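# Set the pocket watch to 7:05 and reseat its crown

## Task

The pocket watch sitting in its rest shows the wrong time. Make it read five minutes past seven. Its crown, located at the twelve o'clock position, only moves the hands while pulled out. Afterwards the crown must be pushed back in and the watch must still be sitting in its rest.

## Robot and tools

Robot: two arms, left_arm and right_arm. Each carries an identical five-finger RIGHT hand, so the hands are not mirrored and every hand number or axis means the same thing on both. Cameras: cam_high (896x504, fixed), cam_left_wrist and cam_right_wrist (672x504 each, on the wrists).

Frames. The scene frame has its origin at table-top height, midway between the nominal arm bases. +z is up, +x points out over the table, and left_arm is on the +y side. Measured bases: left_arm (-0.030, +0.757, +0.021) m, quat_wxyz (+1.000, 0, 0, -0.012); right_arm (-0.035, -0.577, +0.021) m, quat_wxyz (+1.000, 0, 0, +0.004). Reported hand positions, orientations, velocities and targets use each arm's own base frame. Offsets you send use the axes of that arm's current Hand target. Hand point: a spot 0.05 m in front of the palm and 0.15 m from the wrist flange. Its +z runs along the straightened fingers, +y out of the palm, +x across the palm away from the thumb. Straight fingertips reach about 0.06-0.07 m past it along +z. A bracket on the little-finger side of the wrist can catch on things, and with the palm down the wrist may sit up to 0.13 m lower than the hand point.

The 28-number row (used by execute_actions and move), every value in [-1, 1]. It is one flat list covering both arms, in this order: left dx, dy, dz, rx, ry, rz; left thumb_turn, thumb_bend, index, middle, ring, little; left force_limit, speed; then the same 14 numbers for the right arm. All 28 are required even if one arm stays still.
- dx..rz are an offset, not a pose: they are measured from that arm's Hand target as it stood when the action or move began, along that target's own axes. 1.0 equals 0.6 m of travel or 180 degrees of turn. rx, ry, rz form a single rotation vector. Offsets never accumulate row by row within an action, but sending the same offset in a new call moves the arm again. Six zeros re-request the current Hand target.
- The six hand motor values are absolute targets: -1 fully open (thumb_turn: thumb alongside the palm; others straight), +1 fully closed (thumb_turn: thumb opposite the fingers; others curled). There is no 'no change' value: to keep a hand as it is, resend the last eight hand numbers you sent for it (or, before any, its hand_measured plus hand_force_limit and hand_speed).
- force_limit: closing stops at roughly 0 N (-1) up to 10 N (+1) at the fingertip; 15 N for the two thumb motors. speed: rises linearly from nearly zero at -1 to full at +0.48 and stays full above that. For a gentle pinch use speed -0.94 or lower.
Useful hand geometry: a half-closed index tip sits near (y 0.00, z +0.02) from the hand point; the thumb turned in front, half bent, sits near (0.00, -0.01) — good for pinching a small crown between thumb and index.

Tools.
- execute_actions(actions, cameras): actions is a list of up to 15 rows per action, each row one 1/30 s step; a short table holds its final row. Images come back only with an empty list or when cameras names them (["all"], or a list of names).
- move(target, speed, blend, stop_force, zero, blocking, cameras): target is one 28-number row, or up to 15 rows that all count from the same starting Hand targets. speed is path speed in m/s, 0.002 to 3.2 (default 0.25); rotation is capped at twice that in rad/s. blend (m) rounds corners in a list. stop_force (N, 4 to 120, shared by both arms) ends an arm's path once its wrist sensor feels that much push opposing its motion; unreliable when the hand turns, and omit it when pulling away from contact. zero (default true) re-zeroes the sensor first. blocking=false returns early but cannot be combined with stop_force.
- wait(seconds 0-10), stop(), zoom_image(camera, region [x0,y0,x1,y1] in pixels, at most 504x504, of the newest image), show_instructions() for the reference image, zero_wrist_force(arm), finished_scene(scene) with the number printed at the end of results.

Results. Each arm reports Hand target (the last commanded pose after clipping; the next offsets count from it), end_effector_position (m) and quat_wxyz, velocities (omitted when joints read within noise), joint positions and torques, Wrist force/torque along hand axes plus the peak since the last report, and per-motor hand_measured, hand_stopped_by (moving, target, force, stalled, fault) and hand_load_n (positive means pushed open). move adds a 'move:' line: done, off_target, moving, held or fault, with limits such as paced (pose clipped) or held (steps withheld). Done does not prove there was no contact.

Cautions. Arms are stiff: aiming even slightly past a hard surface can trigger a fault stop (about 150 N net force, or joint torque limits: 287, 287, 130, 46.9, 46.9, 46.9 N m), freezing that arm for 10 s. Commanded orientation is clipped to 32 degrees from the measured one per step. Approach slowly with a small stop_force when pulling or pressing the crown and when turning it; avoid yanking the watch out of its rest. Keep the arms clear of each other and never grip the other hand. Nothing may fall from the table. Avoid paths near an arm's own base, and avoid holding stretched poses long, which overheats motors (MOTOR HOT at 70 °C, brake stop at 85 °C).

Each tool is called after ">>>" as name(argument=value, ...) on one line, values as JSON.

Reference images:

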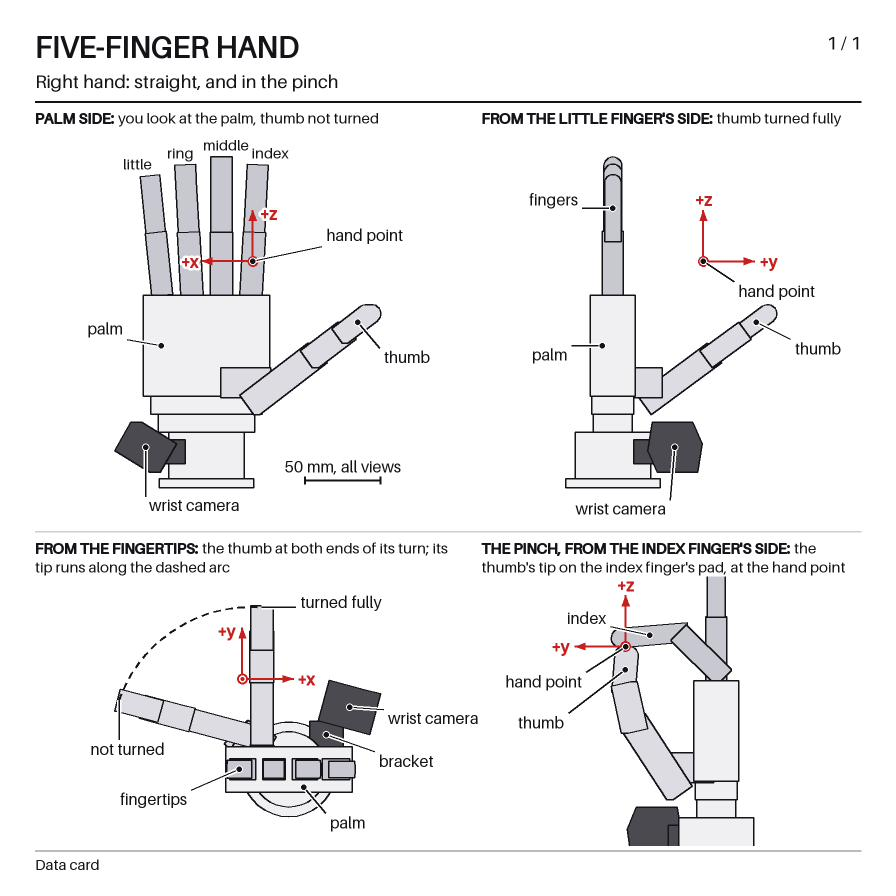

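## Session

>>> execute_actions(actions=[])

Scene clock: 0.00 s.
left_arm: end_effector_position=(-0.1755, +0.5219, +0.6225) hand_measured=(-1.000, -1.000, -1.000, -1.000, -1.000, -1.000) hand_load_n=(+0.0, +0.0, +0.0, +0.0, +0.0, +0.0) hand_stopped_by=(target, target, target, target, target, target) hand_force_limit=0.00 hand_speed=-0.80 end_effector_quat_wxyz=(+0.028, +0.754, -0.655, +0.021) | right_arm: end_effector_position=(+0.1407, -0.4734, +0.6920) hand_measured=(-1.000, -1.000, -1.000, -1.000, -1.000, -1.000) hand_load_n=(+0.0, +0.0, +0.0, +0.0, +0.0, +0.0) hand_stopped_by=(target, target, target, target, target, target) hand_force_limit=0.00 hand_speed=-0.80 end_effector_quat_wxyz=(+0.068, +0.666, +0.726, -0.155)
Joint positions: left_arm=[1.446 -1.479 1.319 1.801 1.575 -1.836] | right_arm=[-1.763 -1.714 1.365 1.583 1.616 -1.857]
Joint velocities: within noise
Joint torques (N m): no reading
Wrist force (N): no reading
Wrist torque (N m): no reading
Wrist force, peak (N): no reading
Hand target: left_arm -0.1755, +0.5219, +0.6225; +0.028, +0.754, -0.655, +0.021 | right_arm +0.1407, -0.4734, +0.6920; +0.068, +0.666, +0.726, -0.155

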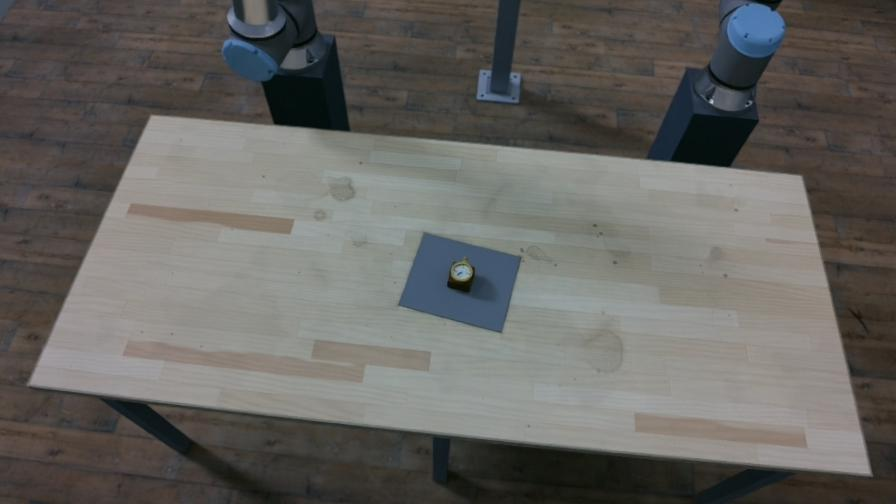

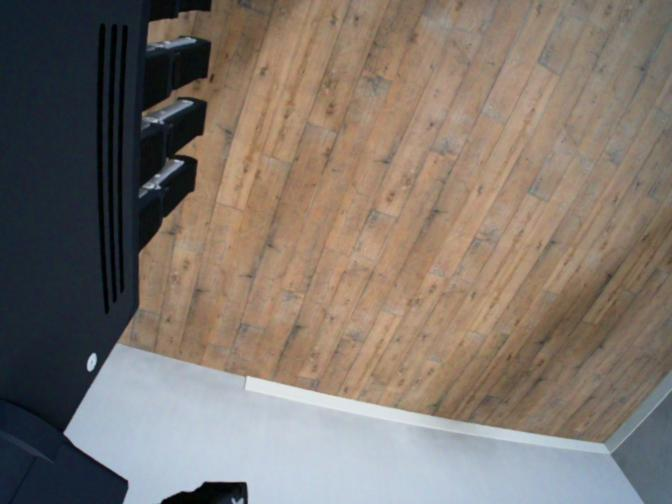

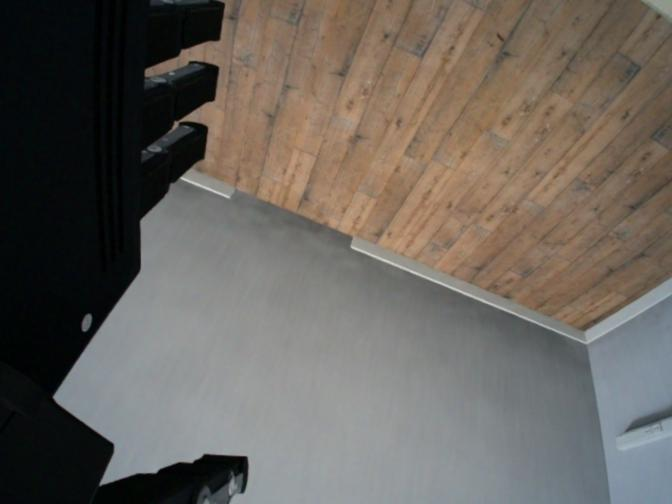

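>>> zoom_image(camera="cam_high", region=[430, 245, 500, 305])

>>> zoom_image(camera="cam_high", region=[445, 253, 480, 295])

Scaled by 7.200 from the camera's 896x504 image, which has a finer 1280x720 frame.

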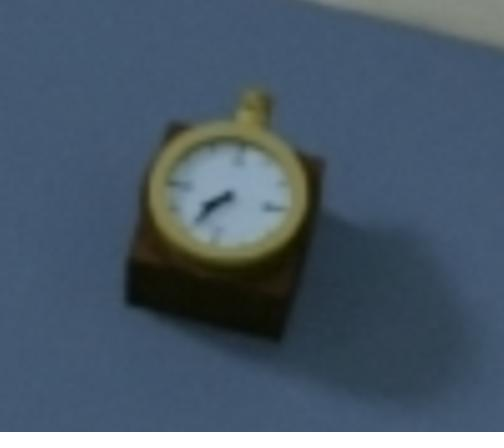

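Scaled by 12.000 from the camera's 896x504 image, which has a finer 1280x720 frame.

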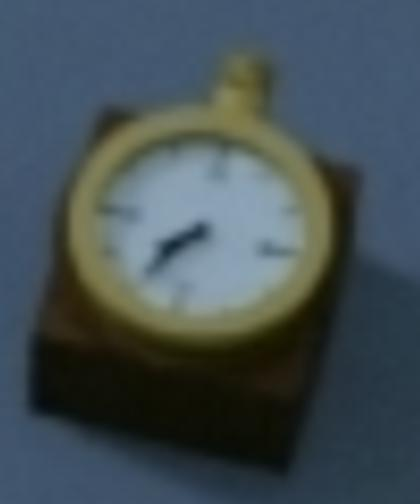

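>>> zoom_image(camera="cam_high", region=[210, 0, 370, 140])

>>> zoom_image(camera="cam_high", region=[640, 0, 820, 170])

>>> zoom_image(camera="cam_high", region=[390, 220, 530, 340])

Scaled by 3.150 from the camera's 896x504 image, which has a finer 1280x720 frame.

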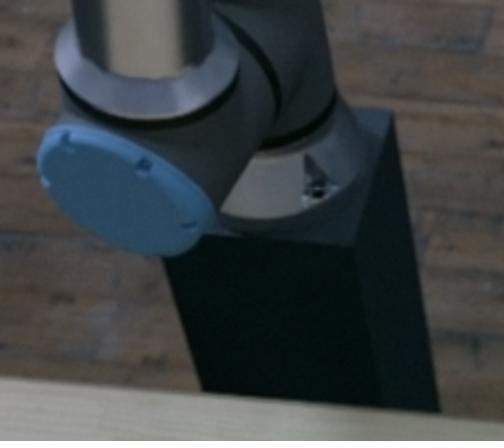

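Scaled by 2.800 from the camera's 896x504 image, which has a finer 1280x720 frame.

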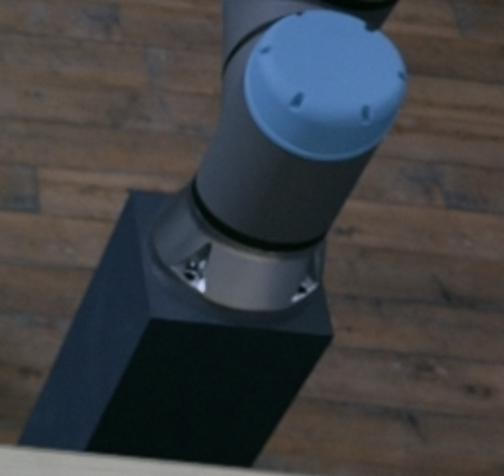

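Scaled by 3.600 from the camera's 896x504 image, which has a finer 1280x720 frame.

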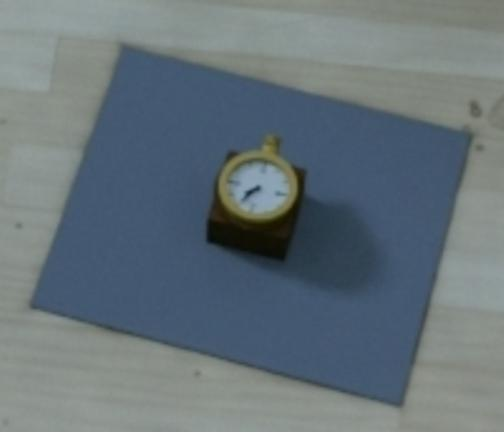

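>>> move(target=[0,0,0,0,0,0,-1,-1,-1,-1,-1,-1,0,-0.8, 0.6247,0.933,0.0913,-0.0306,0.1042,0.0816,-1,-1,-1,-1,-1,-1,0,-0.8], speed=0.4)

Scene clock: 105.67 s.
left_arm: end_effector_position=(-0.1755, +0.5219, +0.6225) hand_measured=(-1.000, -1.000, -1.000, -1.000, -1.000, -1.000) hand_load_n=(+0.0, +0.0, +0.0, +0.0, +0.0, +0.0) hand_stopped_by=(target, target, target, target, target, target) hand_force_limit=0.00 hand_speed=-0.80 end_effector_quat_wxyz=(+0.028, +0.754, -0.655, +0.021) | right_arm: end_effector_position=(+0.6496, -0.0995, +0.4511) hand_measured=(-1.000, -1.000, -1.000, -1.000, -1.000, -1.000) hand_load_n=(+0.0, +0.0, +0.0, +0.5, +0.0, +0.0) hand_stopped_by=(target, target, target, target, target, target) hand_force_limit=0.00 hand_speed=-0.80 end_effector_quat_wxyz=(+0.000, +0.765, +0.644, +0.000)
Joint positions: left_arm=[1.446 -1.479 1.319 1.801 1.575 -1.836] | right_arm=[-0.394 -1.367 1.476 1.461 1.57 -0.222]
Joint torques (N m): left_arm=[-1.21 -48.81 -41.59 4.41 -0.06 -0.42] | right_arm=[12.53 -49.71 -28.32 8.04 0.93 1.47]
Wrist force (N): left_arm=[-0.3 0.1 0.2] | right_arm=[0.2 0.3 -0.5]
Wrist torque (N m): left_arm=[0.01 0.03 -0.01] | right_arm=[0.08 -0.02 0.31]
Wrist force, peak (N): left_arm=[-0.3 0.3 0.7] | right_arm=[2.2 2.1 1.2]
Hand target: left_arm -0.1755, +0.5219, +0.6225; +0.028, +0.754, -0.655, +0.021 | right_arm +0.6496, -0.0995, +0.4511; +0.000, +0.765, +0.644, +0.000
Off the commanded pose: left_arm 0.000 m, 0 deg | right_arm 0.000 m, 0 deg.
move: done

>>> move(target=[0,0,0,0,0,0,-1,-1,-1,-1,-1,-1,0,-0.8, 0.9287,-0.008,0.1667,0,0,0,-1,-1,-1,-1,-1,-1,0,-0.8], speed=0.4, cameras=["cam_right_wrist","cam_high"])

Scene clock: 112.87 s.
left_arm: end_effector_position=(-0.1755, +0.5219, +0.6225) hand_measured=(-1.000, -1.000, -1.000, -1.000, -1.000, -1.000) hand_load_n=(+0.0, +0.0, +0.0, +0.0, +0.0, +0.0) hand_stopped_by=(target, target, target, target, target, target) hand_force_limit=0.00 hand_speed=-0.80 end_effector_quat_wxyz=(+0.028, +0.754, -0.655, +0.021) | right_arm: end_effector_position=(+0.7404, +0.4503, +0.3515) hand_measured=(-1.000, -1.000, -1.000, -1.000, -1.000, -1.000) hand_load_n=(+0.0, +0.0, +0.0, +0.0, +0.0, +0.0) hand_stopped_by=(target, target, target, target, target, target) hand_force_limit=0.00 hand_speed=-0.80 end_effector_quat_wxyz=(+0.000, +0.765, +0.644, +0.000)
Joint positions: left_arm=[1.446 -1.479 1.319 1.801 1.575 -1.836] | right_arm=[0.413 -0.911 0.991 1.49 1.57 0.585]
Joint torques (N m): left_arm=[0.19 -48.8 -41.05 4.34 -0.07 -0.28] | right_arm=[7.23 -83.38 -42.23 0.82 -0.25 -0.61]
Wrist force (N): left_arm=[-0.4 0.4 0.3] | right_arm=[0.6 0.2 -0.1]
Wrist torque (N m): left_arm=[0.04 0.06 -0.02] | right_arm=[0.03 -0.11 0.33]
Wrist force, peak (N): left_arm=[-0.7 0.2 0.2] | right_arm=[3.6 -0.2 0.6]
Hand target: left_arm -0.1755, +0.5219, +0.6225; +0.028, +0.754, -0.655, +0.021 | right_arm +0.7404, +0.4504, +0.3515; +0.000, +0.765, +0.644, +0.000
Off the commanded pose: left_arm 0.000 m, 0 deg | right_arm 0.000 m, 0 deg.
move: done
Images, in order (width x height): cam_high 896x504, cam_right_wrist 672x504.

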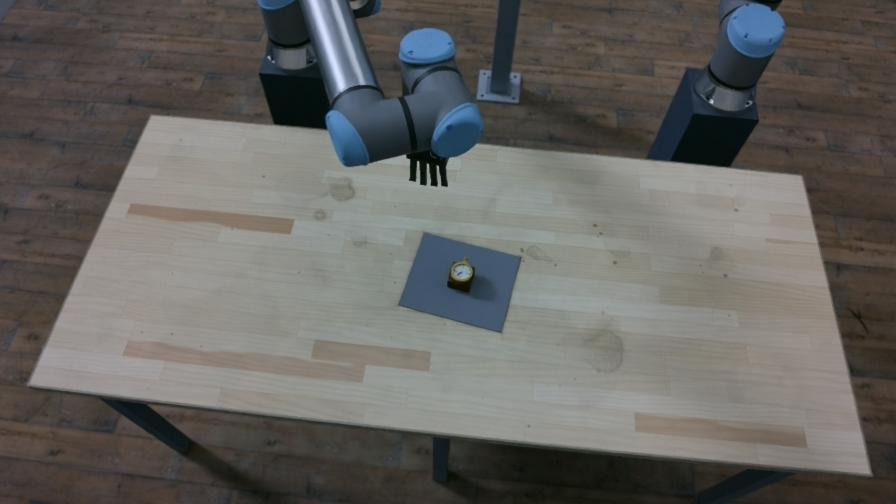

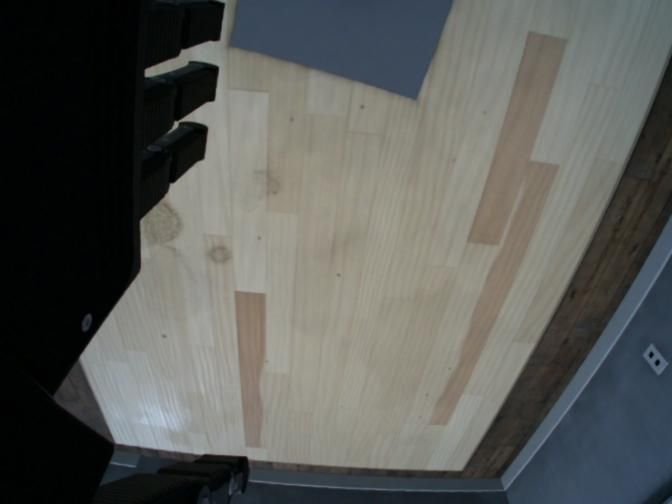

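>>> move(target=[0,0,0,0,0,0,-1,-1,-1,-1,-1,-1,0,-0.8, 0.39,-0.037,0.27,0,0,0,-1,-1,-1,-1,-1,-1,0,-0.8], speed=0.3, cameras=["cam_right_wrist"])

Scene clock: 125.87 s.
left_arm: end_effector_position=(-0.1755, +0.5219, +0.6225) hand_measured=(-1.000, -1.000, -1.000, -1.000, -1.000, -1.000) hand_load_n=(+0.0, +0.0, +0.0, +0.0, +0.0, +0.0) hand_stopped_by=(target, target, target, target, target, target) hand_force_limit=0.00 hand_speed=-0.80 end_effector_quat_wxyz=(+0.028, +0.754, -0.655, +0.021) | right_arm: end_effector_position=(+0.7586, +0.6849, +0.1897) hand_measured=(-1.000, -1.000, -1.000, -1.000, -1.000, -1.000) hand_load_n=(+0.0, +0.0, +0.0, +0.0, +0.0, +0.0) hand_stopped_by=(target, target, target, target, target, target) hand_force_limit=0.00 hand_speed=-0.80 end_effector_quat_wxyz=(+0.000, +0.765, +0.644, +0.000)
Joint positions: left_arm=[1.446 -1.479 1.319 1.801 1.575 -1.836] | right_arm=[0.627 -0.477 0.485 1.562 1.57 0.799]
Joint torques (N m): left_arm=[-1.45 -48.67 -41.4 4.26 -0.1 -0.55] | right_arm=[-9.89 -109.52 -39.56 0.32 1.94 -2.68]
Wrist force (N): left_arm=[-0.3 0.1 -0.1] | right_arm=[0.5 0.0 0.0]
Wrist torque (N m): left_arm=[0.03 0.05 -0.02] | right_arm=[0.00 -0.10 0.25]
Wrist force, peak (N): left_arm=[-0.4 -0.1 0.7] | right_arm=[2.6 -0.1 1.6]
Hand target: left_arm -0.1755, +0.5219, +0.6225; +0.028, +0.754, -0.655, +0.021 | right_arm +0.7586, +0.6849, +0.1897; +0.000, +0.765, +0.644, +0.000
Off the commanded pose: left_arm 0.000 m, 0 deg | right_arm 0.000 m, 0 deg.
move: done
Images, in order (width x height): cam_right_wrist 672x504.

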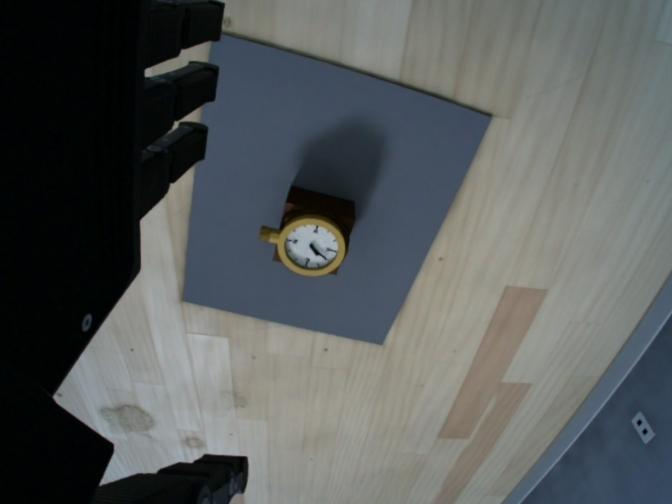

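>>> zoom_image(camera="cam_right_wrist", region=[240, 170, 390, 290])

>>> zoom_image(camera="cam_right_wrist", region=[275, 210, 350, 280])

Scaled by 3.360 from the camera's 672x504 image, which has a finer 960x720 frame.

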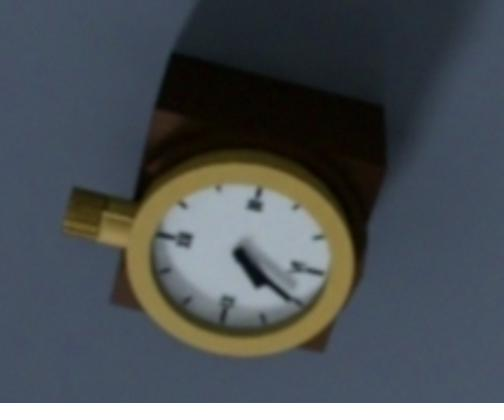

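Scaled by 6.720 from the camera's 672x504 image, which has a finer 960x720 frame.

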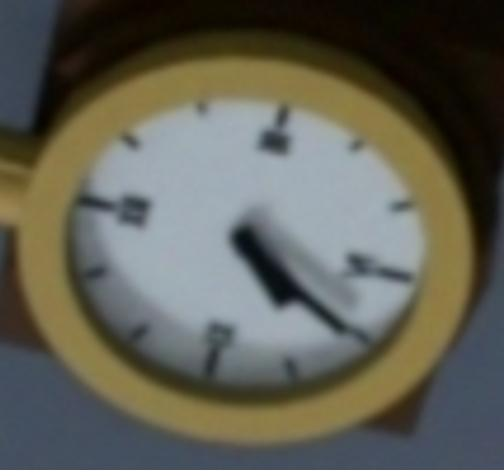

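>>> move(target=[0,0,0,0,0,0,-1,-1,-1,-1,-1,-1,0,-0.8, 0,0,0,0,0,0,1,-0.3,0,0,1,1,-0.5,0], cameras=["cam_right_wrist","cam_high"])

Scene clock: 177.37 s.
left_arm: end_effector_position=(-0.1755, +0.5219, +0.6225) hand_measured=(-1.000, -1.000, -1.000, -1.000, -1.000, -1.000) hand_load_n=(+0.0, +0.0, +0.0, +0.0, +0.0, +0.0) hand_stopped_by=(target, target, target, target, target, target) hand_force_limit=0.00 hand_speed=-0.80 end_effector_quat_wxyz=(+0.028, +0.754, -0.655, +0.021) | right_arm: end_effector_position=(+0.7587, +0.6849, +0.1897) hand_measured=(+1.000, -0.300, +0.000, +0.000, +1.000, +1.000) hand_load_n=(+0.0, +0.0, +0.0, +0.0, +0.0, +0.0) hand_stopped_by=(target, target, target, target, target, target) hand_force_limit=-0.50 hand_speed=0.00 end_effector_quat_wxyz=(+0.000, +0.765, +0.644, +0.000)
Joint positions: left_arm=[1.446 -1.479 1.319 1.801 1.575 -1.836] | right_arm=[0.627 -0.477 0.485 1.562 1.57 0.799]
Joint torques (N m): left_arm=[-1.26 -49.23 -41.73 4.42 -0.09 -0.22] | right_arm=[-9.11 -91.87 -43.17 4.04 -1.81 -2.23]
Wrist force (N): left_arm=[-0.2 0.1 0.4] | right_arm=[0.2 0.6 0.4]
Wrist torque (N m): left_arm=[-0.02 0.02 -0.01] | right_arm=[0.09 -0.08 0.27]
Wrist force, peak (N): left_arm=[-0.6 -0.2 0.3] | right_arm=[0.6 0.9 0.2]
Hand target: left_arm -0.1755, +0.5219, +0.6225; +0.028, +0.754, -0.655, +0.021 | right_arm +0.7586, +0.6849, +0.1897; +0.000, +0.765, +0.644, +0.000
Off the commanded pose: left_arm 0.000 m, 0 deg | right_arm 0.000 m, 0 deg.
move: done
Images, in order (width x height): cam_high 896x504, cam_right_wrist 672x504.

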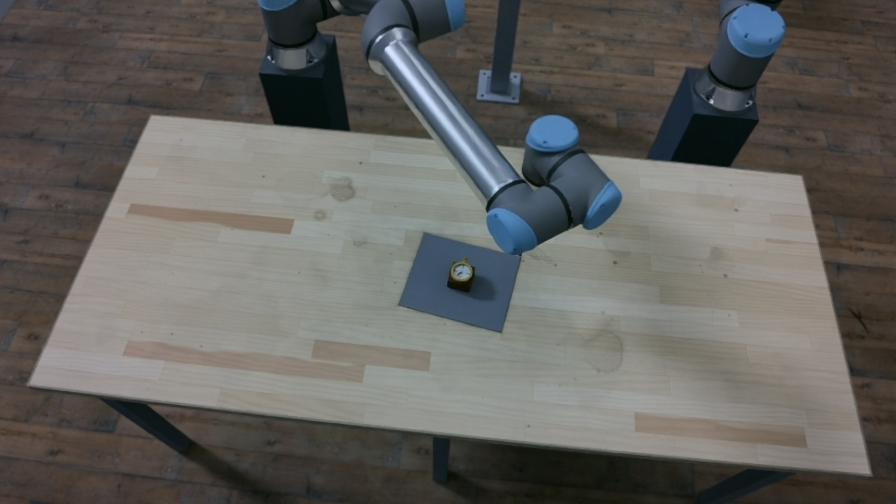

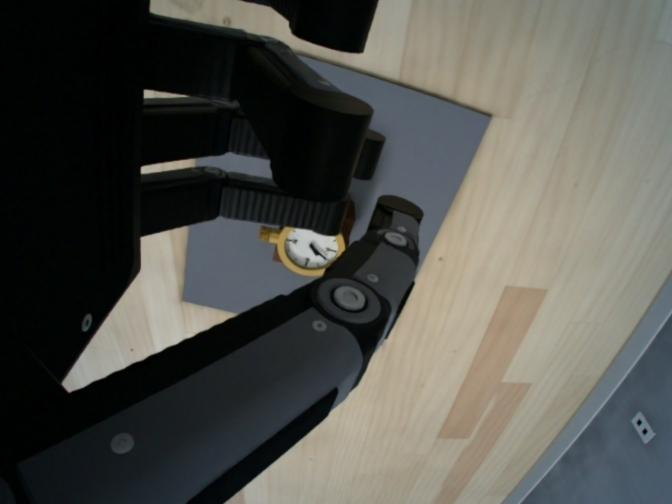

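>>> move(target=[0,0,0,0,0,0,-1,-1,-1,-1,-1,-1,0,-0.8, 0,0,0,0,0,0,1,0,0.15,0.15,1,1,-0.5,0], cameras=["cam_right_wrist"])

Scene clock: 183.17 s.
left_arm: end_effector_position=(-0.1755, +0.5219, +0.6225) hand_measured=(-1.000, -1.000, -1.000, -1.000, -1.000, -1.000) hand_load_n=(+0.0, +0.0, +0.0, +0.0, +0.0, +0.0) hand_stopped_by=(target, target, target, target, target, target) hand_force_limit=0.00 hand_speed=-0.80 end_effector_quat_wxyz=(+0.028, +0.754, -0.655, +0.021) | right_arm: end_effector_position=(+0.7586, +0.6849, +0.1897) hand_measured=(+1.000, +0.000, +0.150, +0.150, +1.000, +1.000) hand_load_n=(+0.0, +0.0, +0.0, +0.0, +0.0, +0.0) hand_stopped_by=(target, target, target, target, target, target) hand_force_limit=-0.50 hand_speed=0.00 end_effector_quat_wxyz=(+0.000, +0.765, +0.644, +0.000)
Joint positions: left_arm=[1.446 -1.479 1.319 1.801 1.575 -1.836] | right_arm=[0.627 -0.477 0.485 1.562 1.57 0.799]
Joint torques (N m): left_arm=[-0.61 -48.84 -41.37 4.2 0.12 -0.3] | right_arm=[1.84 -99.26 -36.33 7.35 -1.88 -1.65]
Wrist force (N): left_arm=[-0.2 0.0 0.2] | right_arm=[0.3 0.2 0.6]
Wrist torque (N m): left_arm=[-0.02 0.02 -0.02] | right_arm=[0.02 -0.10 0.26]
Wrist force, peak (N): left_arm=[-0.3 -0.1 0.7] | right_arm=[0.5 0.9 -0.3]
Hand target: left_arm -0.1755, +0.5219, +0.6225; +0.028, +0.754, -0.655, +0.021 | right_arm +0.7586, +0.6849, +0.1897; +0.000, +0.765, +0.644, +0.000
Off the commanded pose: left_arm 0.000 m, 0 deg | right_arm 0.000 m, 0 deg.
move: done
Images, in order (width x height): cam_right_wrist 672x504.

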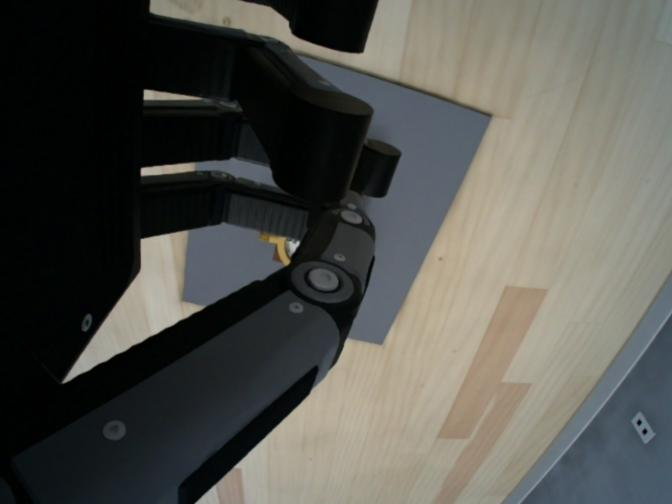

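>>> move(target=[0.5787,-0.9287,0.1926,-0.0191,-0.0186,0.6444,-1,-1,-1,-1,-1,-1,0,-0.8, -0.331,-0.311,0,0,0,0,1,0,0.15,0.15,1,1,-0.5,0], speed=0.5)

Scene clock: 209.73 s.
left_arm: end_effector_position=(+0.4242, +0.2484, +0.5232) hand_measured=(-1.000, -1.000, -1.000, -1.000, -1.000, -1.000) hand_load_n=(+0.0, +0.0, +0.0, +0.0, +0.0, +0.0) hand_stopped_by=(target, target, target, target, target, target) hand_force_limit=0.00 hand_speed=-0.80 end_effector_quat_wxyz=(+0.000, +0.157, +0.988, +0.000) | right_arm: end_effector_position=(+0.5408, +0.5212, +0.1896) hand_measured=(+1.000, +0.000, +0.150, +0.150, +1.000, +1.000) hand_load_n=(+0.0, +0.0, +0.0, +0.0, +0.0, +0.0) hand_stopped_by=(target, target, target, target, target, target) hand_force_limit=-0.50 hand_speed=0.00 end_effector_quat_wxyz=(+0.000, +0.765, +0.644, +0.000)
Joint positions: left_arm=[0.069 -1.673 1.673 1.571 1.571 -1.187] | right_arm=[0.62 -1.012 1.451 1.13 1.57 0.792]
Joint torques (N m): left_arm=[2.49 -32.84 -33.78 6.85 1.44 0.91] | right_arm=[-11.63 -57.32 -41.64 7.94 -1.97 -1.84]
Wrist force (N): left_arm=[0.0 -0.2 0.3] | right_arm=[0.1 0.2 0.2]
Wrist torque (N m): left_arm=[-0.04 -0.08 0.20] | right_arm=[0.04 -0.05 0.27]
Wrist force, peak (N): left_arm=[-1.8 2.4 -0.6] | right_arm=[0.9 1.3 -0.3]
Hand target: left_arm +0.4242, +0.2483, +0.5232; +0.000, +0.157, +0.988, +0.000 | right_arm +0.5408, +0.5212, +0.1895; +0.000, +0.765, +0.644, +0.000
Off the commanded pose: left_arm 0.000 m, 0 deg | right_arm 0.000 m, 0 deg.
move: done

>>> move(target=[-0.851,-0.915,0.333,0,0,0.642,-1,-1,-1,-1,-1,-1,0,-0.8, 0,0,0,0,0,0,1,0,0.15,0.15,1,1,-0.5,0], speed=0.5, cameras=["cam_left_wrist","cam_high"])

Scene clock: 227.87 s.
left_arm: end_effector_position=(+0.7400, -0.4317, +0.3238) hand_measured=(-1.000, -1.000, -1.000, -1.000, -1.000, -1.000) hand_load_n=(+0.0, +0.0, +0.0, +0.0, +0.0, +0.0) hand_stopped_by=(target, target, target, target, target, target) hand_force_limit=0.00 hand_speed=-0.80 end_effector_quat_wxyz=(+0.000, +0.919, +0.394, +0.000) | right_arm: end_effector_position=(+0.5408, +0.5212, +0.1895) hand_measured=(+1.000, +0.000, +0.150, +0.150, +1.000, +1.000) hand_load_n=(+0.0, +0.0, +0.5, +0.0, +0.0, +0.0) hand_stopped_by=(target, target, target, target, target, target) hand_force_limit=-0.50 hand_speed=0.00 end_effector_quat_wxyz=(+0.000, +0.765, +0.644, +0.000)
Joint positions: left_arm=[-0.691 -0.975 1.145 1.4 1.571 0.069] | right_arm=[0.62 -1.011 1.451 1.131 1.57 0.792]
Joint torques (N m): left_arm=[12.68 -78.89 -45.22 1.29 1.03 1.01] | right_arm=[14.01 -54.7 -42.58 7.37 -1.97 1.42]
Wrist force (N): left_arm=[0.3 -0.4 0.3] | right_arm=[0.6 -0.1 0.0]
Wrist torque (N m): left_arm=[-0.14 -0.11 0.15] | right_arm=[0.01 -0.13 0.29]
Wrist force, peak (N): left_arm=[-0.5 2.0 0.6] | right_arm=[0.6 0.6 -0.3]
Hand target: left_arm +0.7401, -0.4317, +0.3237; +0.000, +0.919, +0.394, +0.000 | right_arm +0.5408, +0.5212, +0.1895; +0.000, +0.765, +0.644, +0.000
Off the commanded pose: left_arm 0.000 m, 0 deg | right_arm 0.000 m, 0 deg.
move: done
Images, in order (width x height): cam_high 896x504, cam_left_wrist 672x504.

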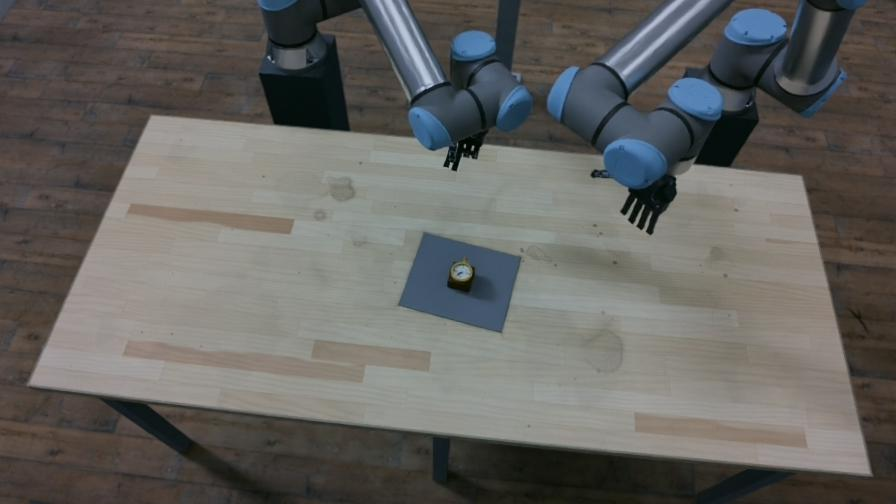

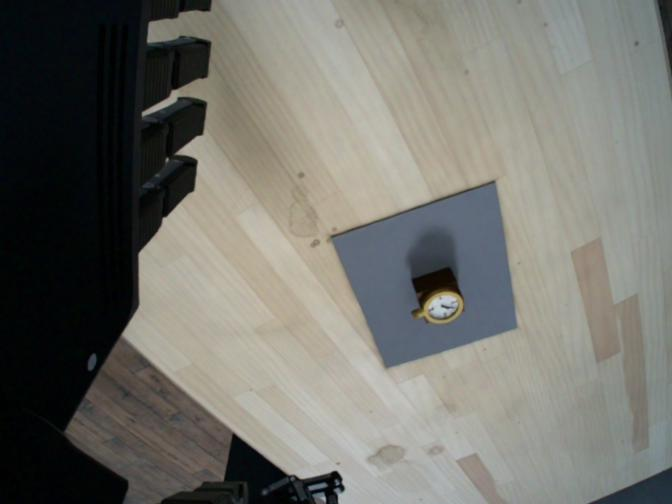

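>>> move(target=[-0.1143,0.29,0.16,0,0,0,-1,-1,-1,-1,-1,-1,0,-0.8, 0,0,0,0,0,0,1,0,0.15,0.15,1,1,-0.5,0], speed=0.3, cameras=["cam_left_wrist"])

Scene clock: 234.27 s.
left_arm: end_effector_position=(+0.8188, -0.6014, +0.2279) hand_measured=(-1.000, -1.000, -1.000, -1.000, -1.000, -1.000) hand_load_n=(+0.0, +0.0, +0.0, +0.0, +0.0, -0.5) hand_stopped_by=(target, target, target, target, target, target) hand_force_limit=0.00 hand_speed=-0.80 end_effector_quat_wxyz=(+0.000, +0.919, +0.394, +0.000) | right_arm: end_effector_position=(+0.5408, +0.5212, +0.1895) hand_measured=(+1.000, +0.000, +0.150, +0.150, +1.000, +1.000) hand_load_n=(+0.5, +0.0, +0.0, +0.0, +0.0, +0.0) hand_stopped_by=(target, target, target, target, target, target) hand_force_limit=-0.50 hand_speed=0.00 end_effector_quat_wxyz=(+0.000, +0.765, +0.644, +0.000)
Joint positions: left_arm=[-0.776 -0.63 0.712 1.489 1.571 -0.015] | right_arm=[0.62 -1.011 1.451 1.131 1.57 0.792]
Joint torques (N m): left_arm=[12.93 -99.98 -47.27 1.4 1.49 1.58] | right_arm=[13.45 -58.46 -44.06 7.83 -2.1 1.48]
Wrist force (N): left_arm=[-0.2 0.2 0.2] | right_arm=[0.1 -0.1 -0.1]
Wrist torque (N m): left_arm=[0.08 0.07 -0.02] | right_arm=[0.02 -0.04 0.25]
Wrist force, peak (N): left_arm=[1.3 -2.4 -1.9] | right_arm=[0.9 -0.1 0.3]
Hand target: left_arm +0.8189, -0.6014, +0.2278; +0.000, +0.919, +0.394, +0.000 | right_arm +0.5408, +0.5212, +0.1895; +0.000, +0.765, +0.644, +0.000
Off the commanded pose: left_arm 0.000 m, 0 deg | right_arm 0.000 m, 0 deg.
move: done
Images, in order (width x height): cam_left_wrist 672x504.

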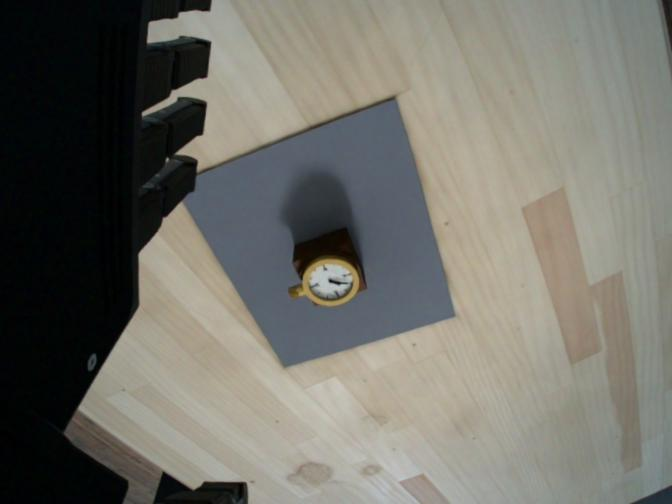

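>>> zoom_image(camera="cam_left_wrist", region=[270, 210, 390, 320])

Scaled by 4.200 from the camera's 672x504 image, which has a finer 960x720 frame.

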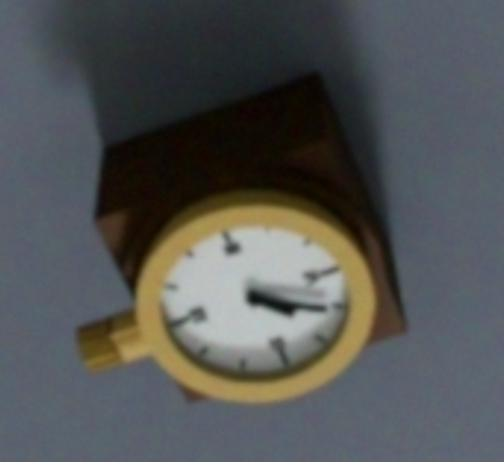

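>>> move(target=[0,0,0,0,0,0,-1,-1,-1,-1,-1,-1,0,-0.8, 0.150,0.138,0.25,0,0.111,0,0.65,-0.3,-0.1,1,1,1,-0.5,0], speed=0.2, cameras=["cam_left_wrist","cam_high","cam_right_wrist"])

Scene clock: 285.87 s.
left_arm: end_effector_position=(+0.8189, -0.6014, +0.2278) hand_measured=(-1.000, -1.000, -1.000, -1.000, -1.000, -1.000) hand_load_n=(+0.0, +0.0, +0.0, +0.0, -0.5, +0.0) hand_stopped_by=(target, target, target, target, target, target) hand_force_limit=0.00 hand_speed=-0.80 end_effector_quat_wxyz=(+0.000, +0.919, +0.394, +0.000) | right_arm: end_effector_position=(+0.6380, +0.5957, +0.0397) hand_measured=(+0.650, -0.300, -0.100, +0.232, +1.000, +1.000) hand_load_n=(+0.0, +0.0, +0.0, +0.0, +0.0, +0.0) hand_stopped_by=(target, target, target, force, target, target) hand_force_limit=-0.50 hand_speed=0.00 end_effector_quat_wxyz=(-0.112, +0.754, +0.634, +0.133)
Joint positions: left_arm=[-0.776 -0.63 0.712 1.489 1.571 -0.015] | right_arm=[0.541 -0.849 1.426 0.76 1.309 0.744]
Joint torques (N m): left_arm=[13.77 -99.33 -50.5 1.56 1.62 1.8] | right_arm=[17.28 -96.78 -19.62 3.81 -1.57 2.73]
Wrist force (N): left_arm=[-0.3 0.2 0.4] | right_arm=[0.6 0.1 -0.1]
Wrist torque (N m): left_arm=[0.07 0.07 -0.03] | right_arm=[0.05 -0.18 0.34]
Wrist force, peak (N): left_arm=[0.3 0.5 0.6] | right_arm=[0.7 1.5 1.8]
Hand target: left_arm +0.8189, -0.6014, +0.2278; +0.000, +0.919, +0.394, +0.000 | right_arm +0.6378, +0.5958, +0.0396; -0.112, +0.754, +0.634, +0.133
Off the commanded pose: left_arm 0.000 m, 0 deg | right_arm 0.000 m, 0 deg.
move: done

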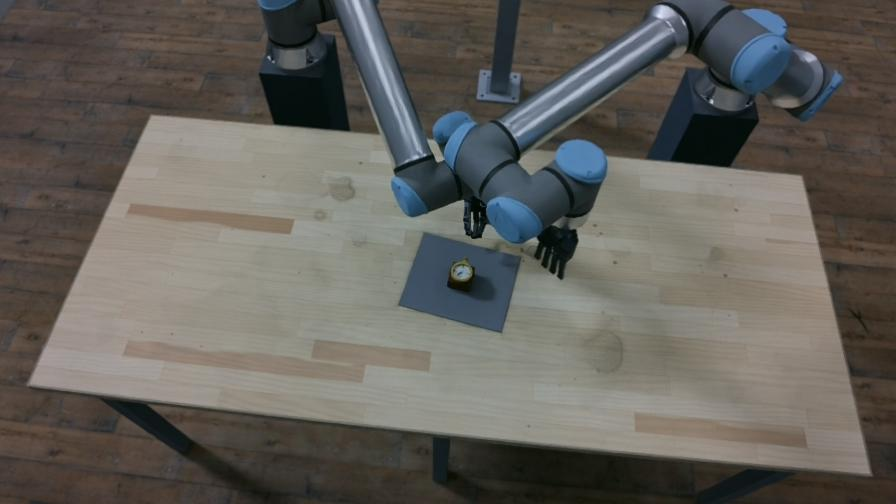

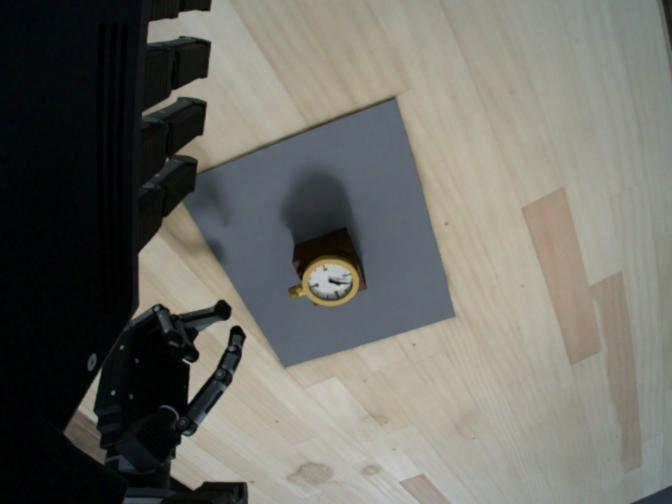

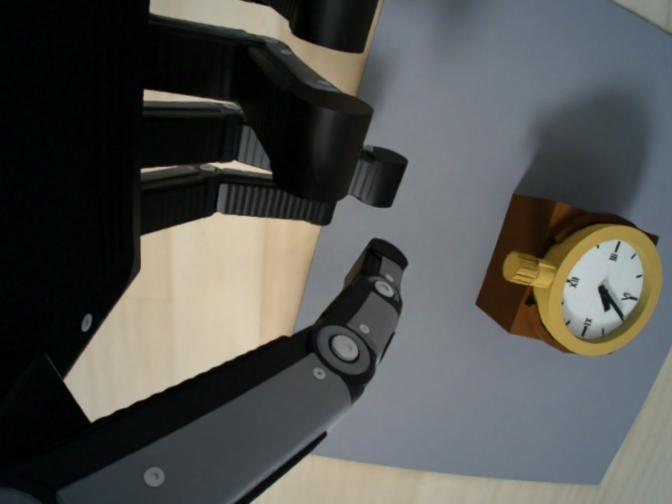

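>>> zoom_image(camera="cam_right_wrist", region=[460, 180, 670, 370])

>>> zoom_image(camera="cam_left_wrist", region=[90, 230, 390, 455])

>>> zoom_image(camera="cam_high", region=[430, 180, 530, 300])

Scaled by 2.400 from the camera's 672x504 image, which has a finer 960x720 frame.

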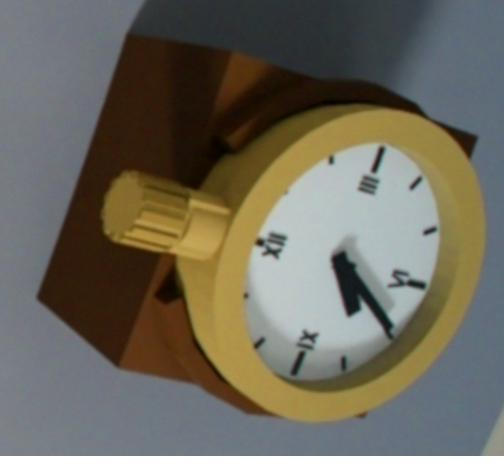

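Scaled by 1.680 from the camera's 672x504 image, which has a finer 960x720 frame.

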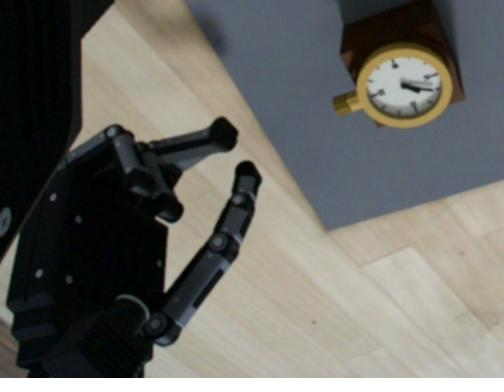

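Scaled by 4.200 from the camera's 896x504 image, which has a finer 1280x720 frame.

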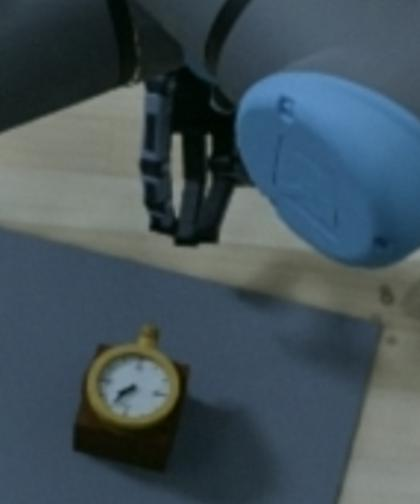

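>>> move(target=[0,0,0,0,0,0,-1,-1,-1,-1,-1,-1,0,-0.8, -0.0167,0.0667,0.0467,0,0.0833,0,0.65,-0.3,0.1,0.99,1,1,-0.5,0], speed=0.1, cameras=["cam_left_wrist","cam_right_wrist"])

>>> zoom_image(camera="cam_left_wrist", region=[200, 220, 380, 355])

Scene clock: 306.63 s.
left_arm: end_effector_position=(+0.8189, -0.6014, +0.2278) hand_measured=(-1.000, -1.000, -1.000, -1.000, -1.000, -1.000) hand_load_n=(+0.0, +0.0, +0.0, +0.0, +0.0, +0.0) hand_stopped_by=(target, target, target, target, target, target) hand_force_limit=0.00 hand_speed=-0.80 end_effector_quat_wxyz=(+0.000, +0.919, +0.394, +0.000) | right_arm: end_effector_position=(+0.6773, +0.5890, +0.0097) hand_measured=(+0.650, -0.300, +0.100, +0.990, +1.000, +1.000) hand_load_n=(+0.0, +0.0, +0.0, +0.0, +0.0, +0.0) hand_stopped_by=(target, target, target, target, target, target) hand_force_limit=-0.50 hand_speed=0.00 end_effector_quat_wxyz=(-0.194, +0.730, +0.614, +0.230)
Joint positions: left_arm=[-0.776 -0.63 0.712 1.489 1.571 -0.015] | right_arm=[0.44 -0.856 1.52 0.524 1.082 0.709]
Joint torques (N m): left_arm=[14.03 -99.14 -50.26 2.73 1.67 1.7] | right_arm=[14.71 -73.46 -39.86 6.77 0.71 1.16]
Wrist force (N): left_arm=[-0.3 0.4 0.4] | right_arm=[1.4 0.0 0.3]
Wrist torque (N m): left_arm=[0.10 0.08 -0.03] | right_arm=[-0.02 -0.35 0.39]
Wrist force, peak (N): left_arm=[-0.4 0.6 0.7] | right_arm=[1.7 0.1 0.4]
Hand target: left_arm +0.8189, -0.6014, +0.2278; +0.000, +0.919, +0.394, +0.000 | right_arm +0.6773, +0.5891, +0.0099; -0.194, +0.730, +0.614, +0.230
Off the commanded pose: left_arm 0.000 m, 0 deg | right_arm 0.000 m, 0 deg.
move: done
Images, in order (width x height): cam_left_wrist 672x504, cam_right_wrist 672x504.

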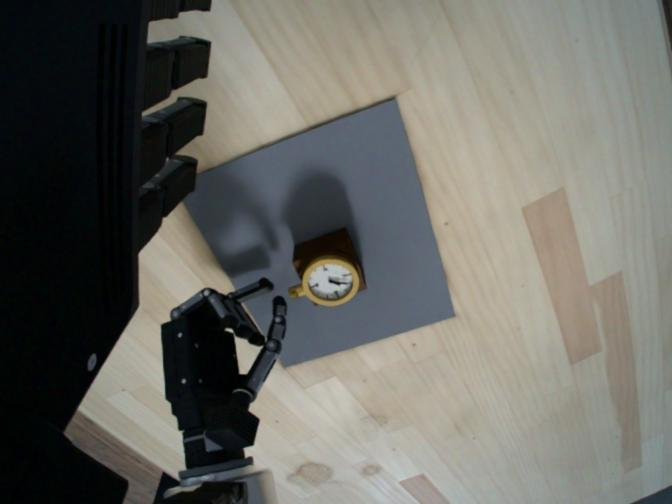

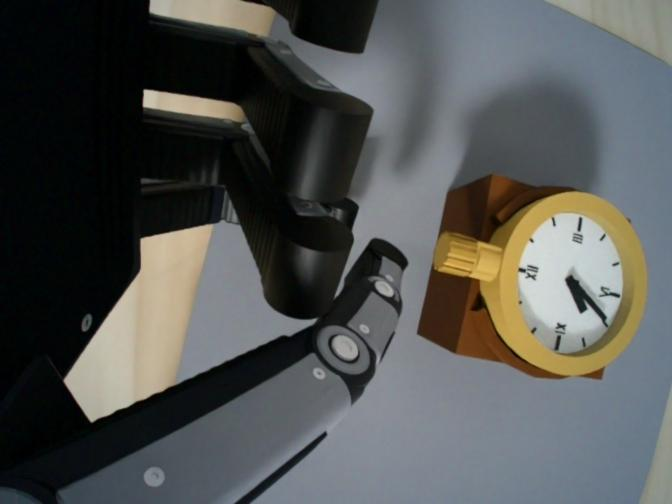

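Scaled by 2.800 from the camera's 672x504 image, which has a finer 960x720 frame.

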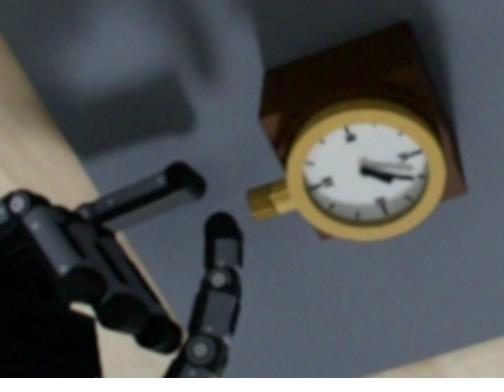

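>>> move(target=[0,0,0,0,0,0,-1,-1,-1,-1,-1,-1,0,-0.8, 0.005,0.0333,-0.01,0,0,0,0.65,-0.3,0.1,0.99,1,1,-0.5,0], speed=0.05, cameras=["cam_left_wrist","cam_right_wrist"])

>>> zoom_image(camera="cam_left_wrist", region=[230, 240, 350, 330])

>>> zoom_image(camera="cam_right_wrist", region=[280, 170, 520, 350])

Scene clock: 328.67 s.
left_arm: end_effector_position=(+0.8189, -0.6014, +0.2278) hand_measured=(-1.000, -1.000, -1.000, -1.000, -1.000, -1.000) hand_load_n=(+0.0, +0.0, +0.0, +0.0, +0.0, +0.0) hand_stopped_by=(target, target, target, target, target, target) hand_force_limit=0.00 hand_speed=-0.80 end_effector_quat_wxyz=(+0.000, +0.919, +0.394, +0.000) | right_arm: end_effector_position=(+0.6970, +0.5846, +0.0165) hand_measured=(+0.650, -0.300, +0.100, +0.990, +1.000, +1.000) hand_load_n=(+0.0, +0.0, +0.0, +0.0, +0.0, +0.0) hand_stopped_by=(target, target, target, target, target, target) hand_force_limit=-0.50 hand_speed=0.00 end_effector_quat_wxyz=(-0.194, +0.730, +0.614, +0.230)
Joint positions: left_arm=[-0.776 -0.63 0.712 1.489 1.571 -0.015] | right_arm=[0.424 -0.844 1.484 0.556 1.076 0.692]
Joint torques (N m): left_arm=[14.07 -98.68 -49.74 3.56 1.62 1.72] | right_arm=[17.53 -92.86 -19.17 -0.19 -0.95 1.92]
Wrist force (N): left_arm=[0.0 0.4 0.3] | right_arm=[1.1 0.3 0.2]
Wrist torque (N m): left_arm=[0.10 0.04 -0.01] | right_arm=[0.03 -0.27 0.38]
Wrist force, peak (N): left_arm=[-0.5 0.5 0.4] | right_arm=[0.9 -3.0 -1.6]
Hand target: left_arm +0.8189, -0.6014, +0.2278; +0.000, +0.919, +0.394, +0.000 | right_arm +0.6968, +0.5847, +0.0165; -0.194, +0.730, +0.614, +0.230
Off the commanded pose: left_arm 0.000 m, 0 deg | right_arm 0.000 m, 0 deg.
move: done
Images, in order (width x height): cam_left_wrist 672x504, cam_right_wrist 672x504.

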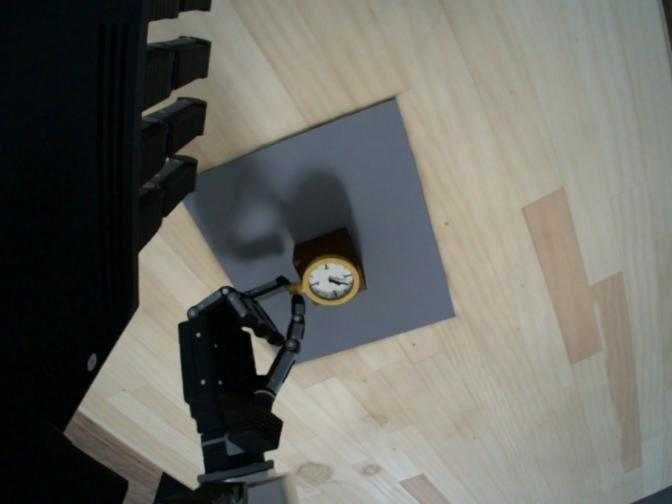

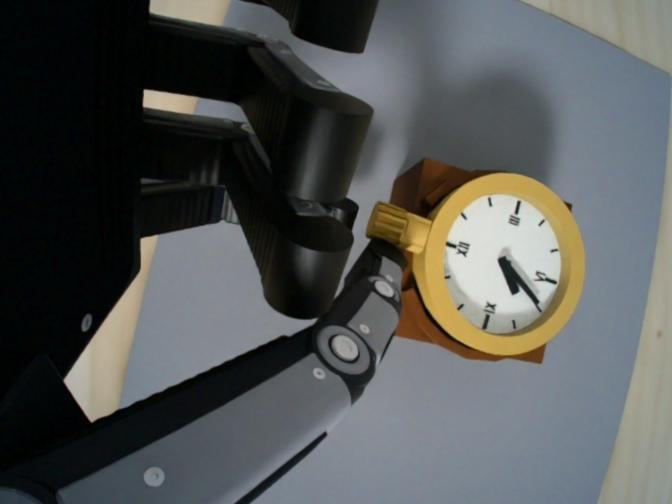

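Scaled by 4.200 from the camera's 672x504 image, which has a finer 960x720 frame.

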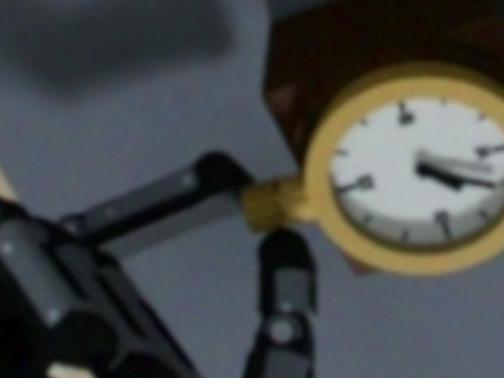

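Scaled by 2.100 from the camera's 672x504 image, which has a finer 960x720 frame.

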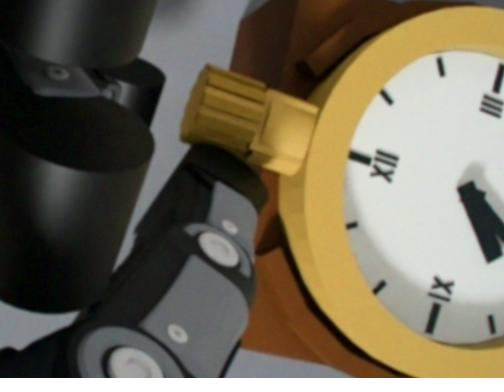

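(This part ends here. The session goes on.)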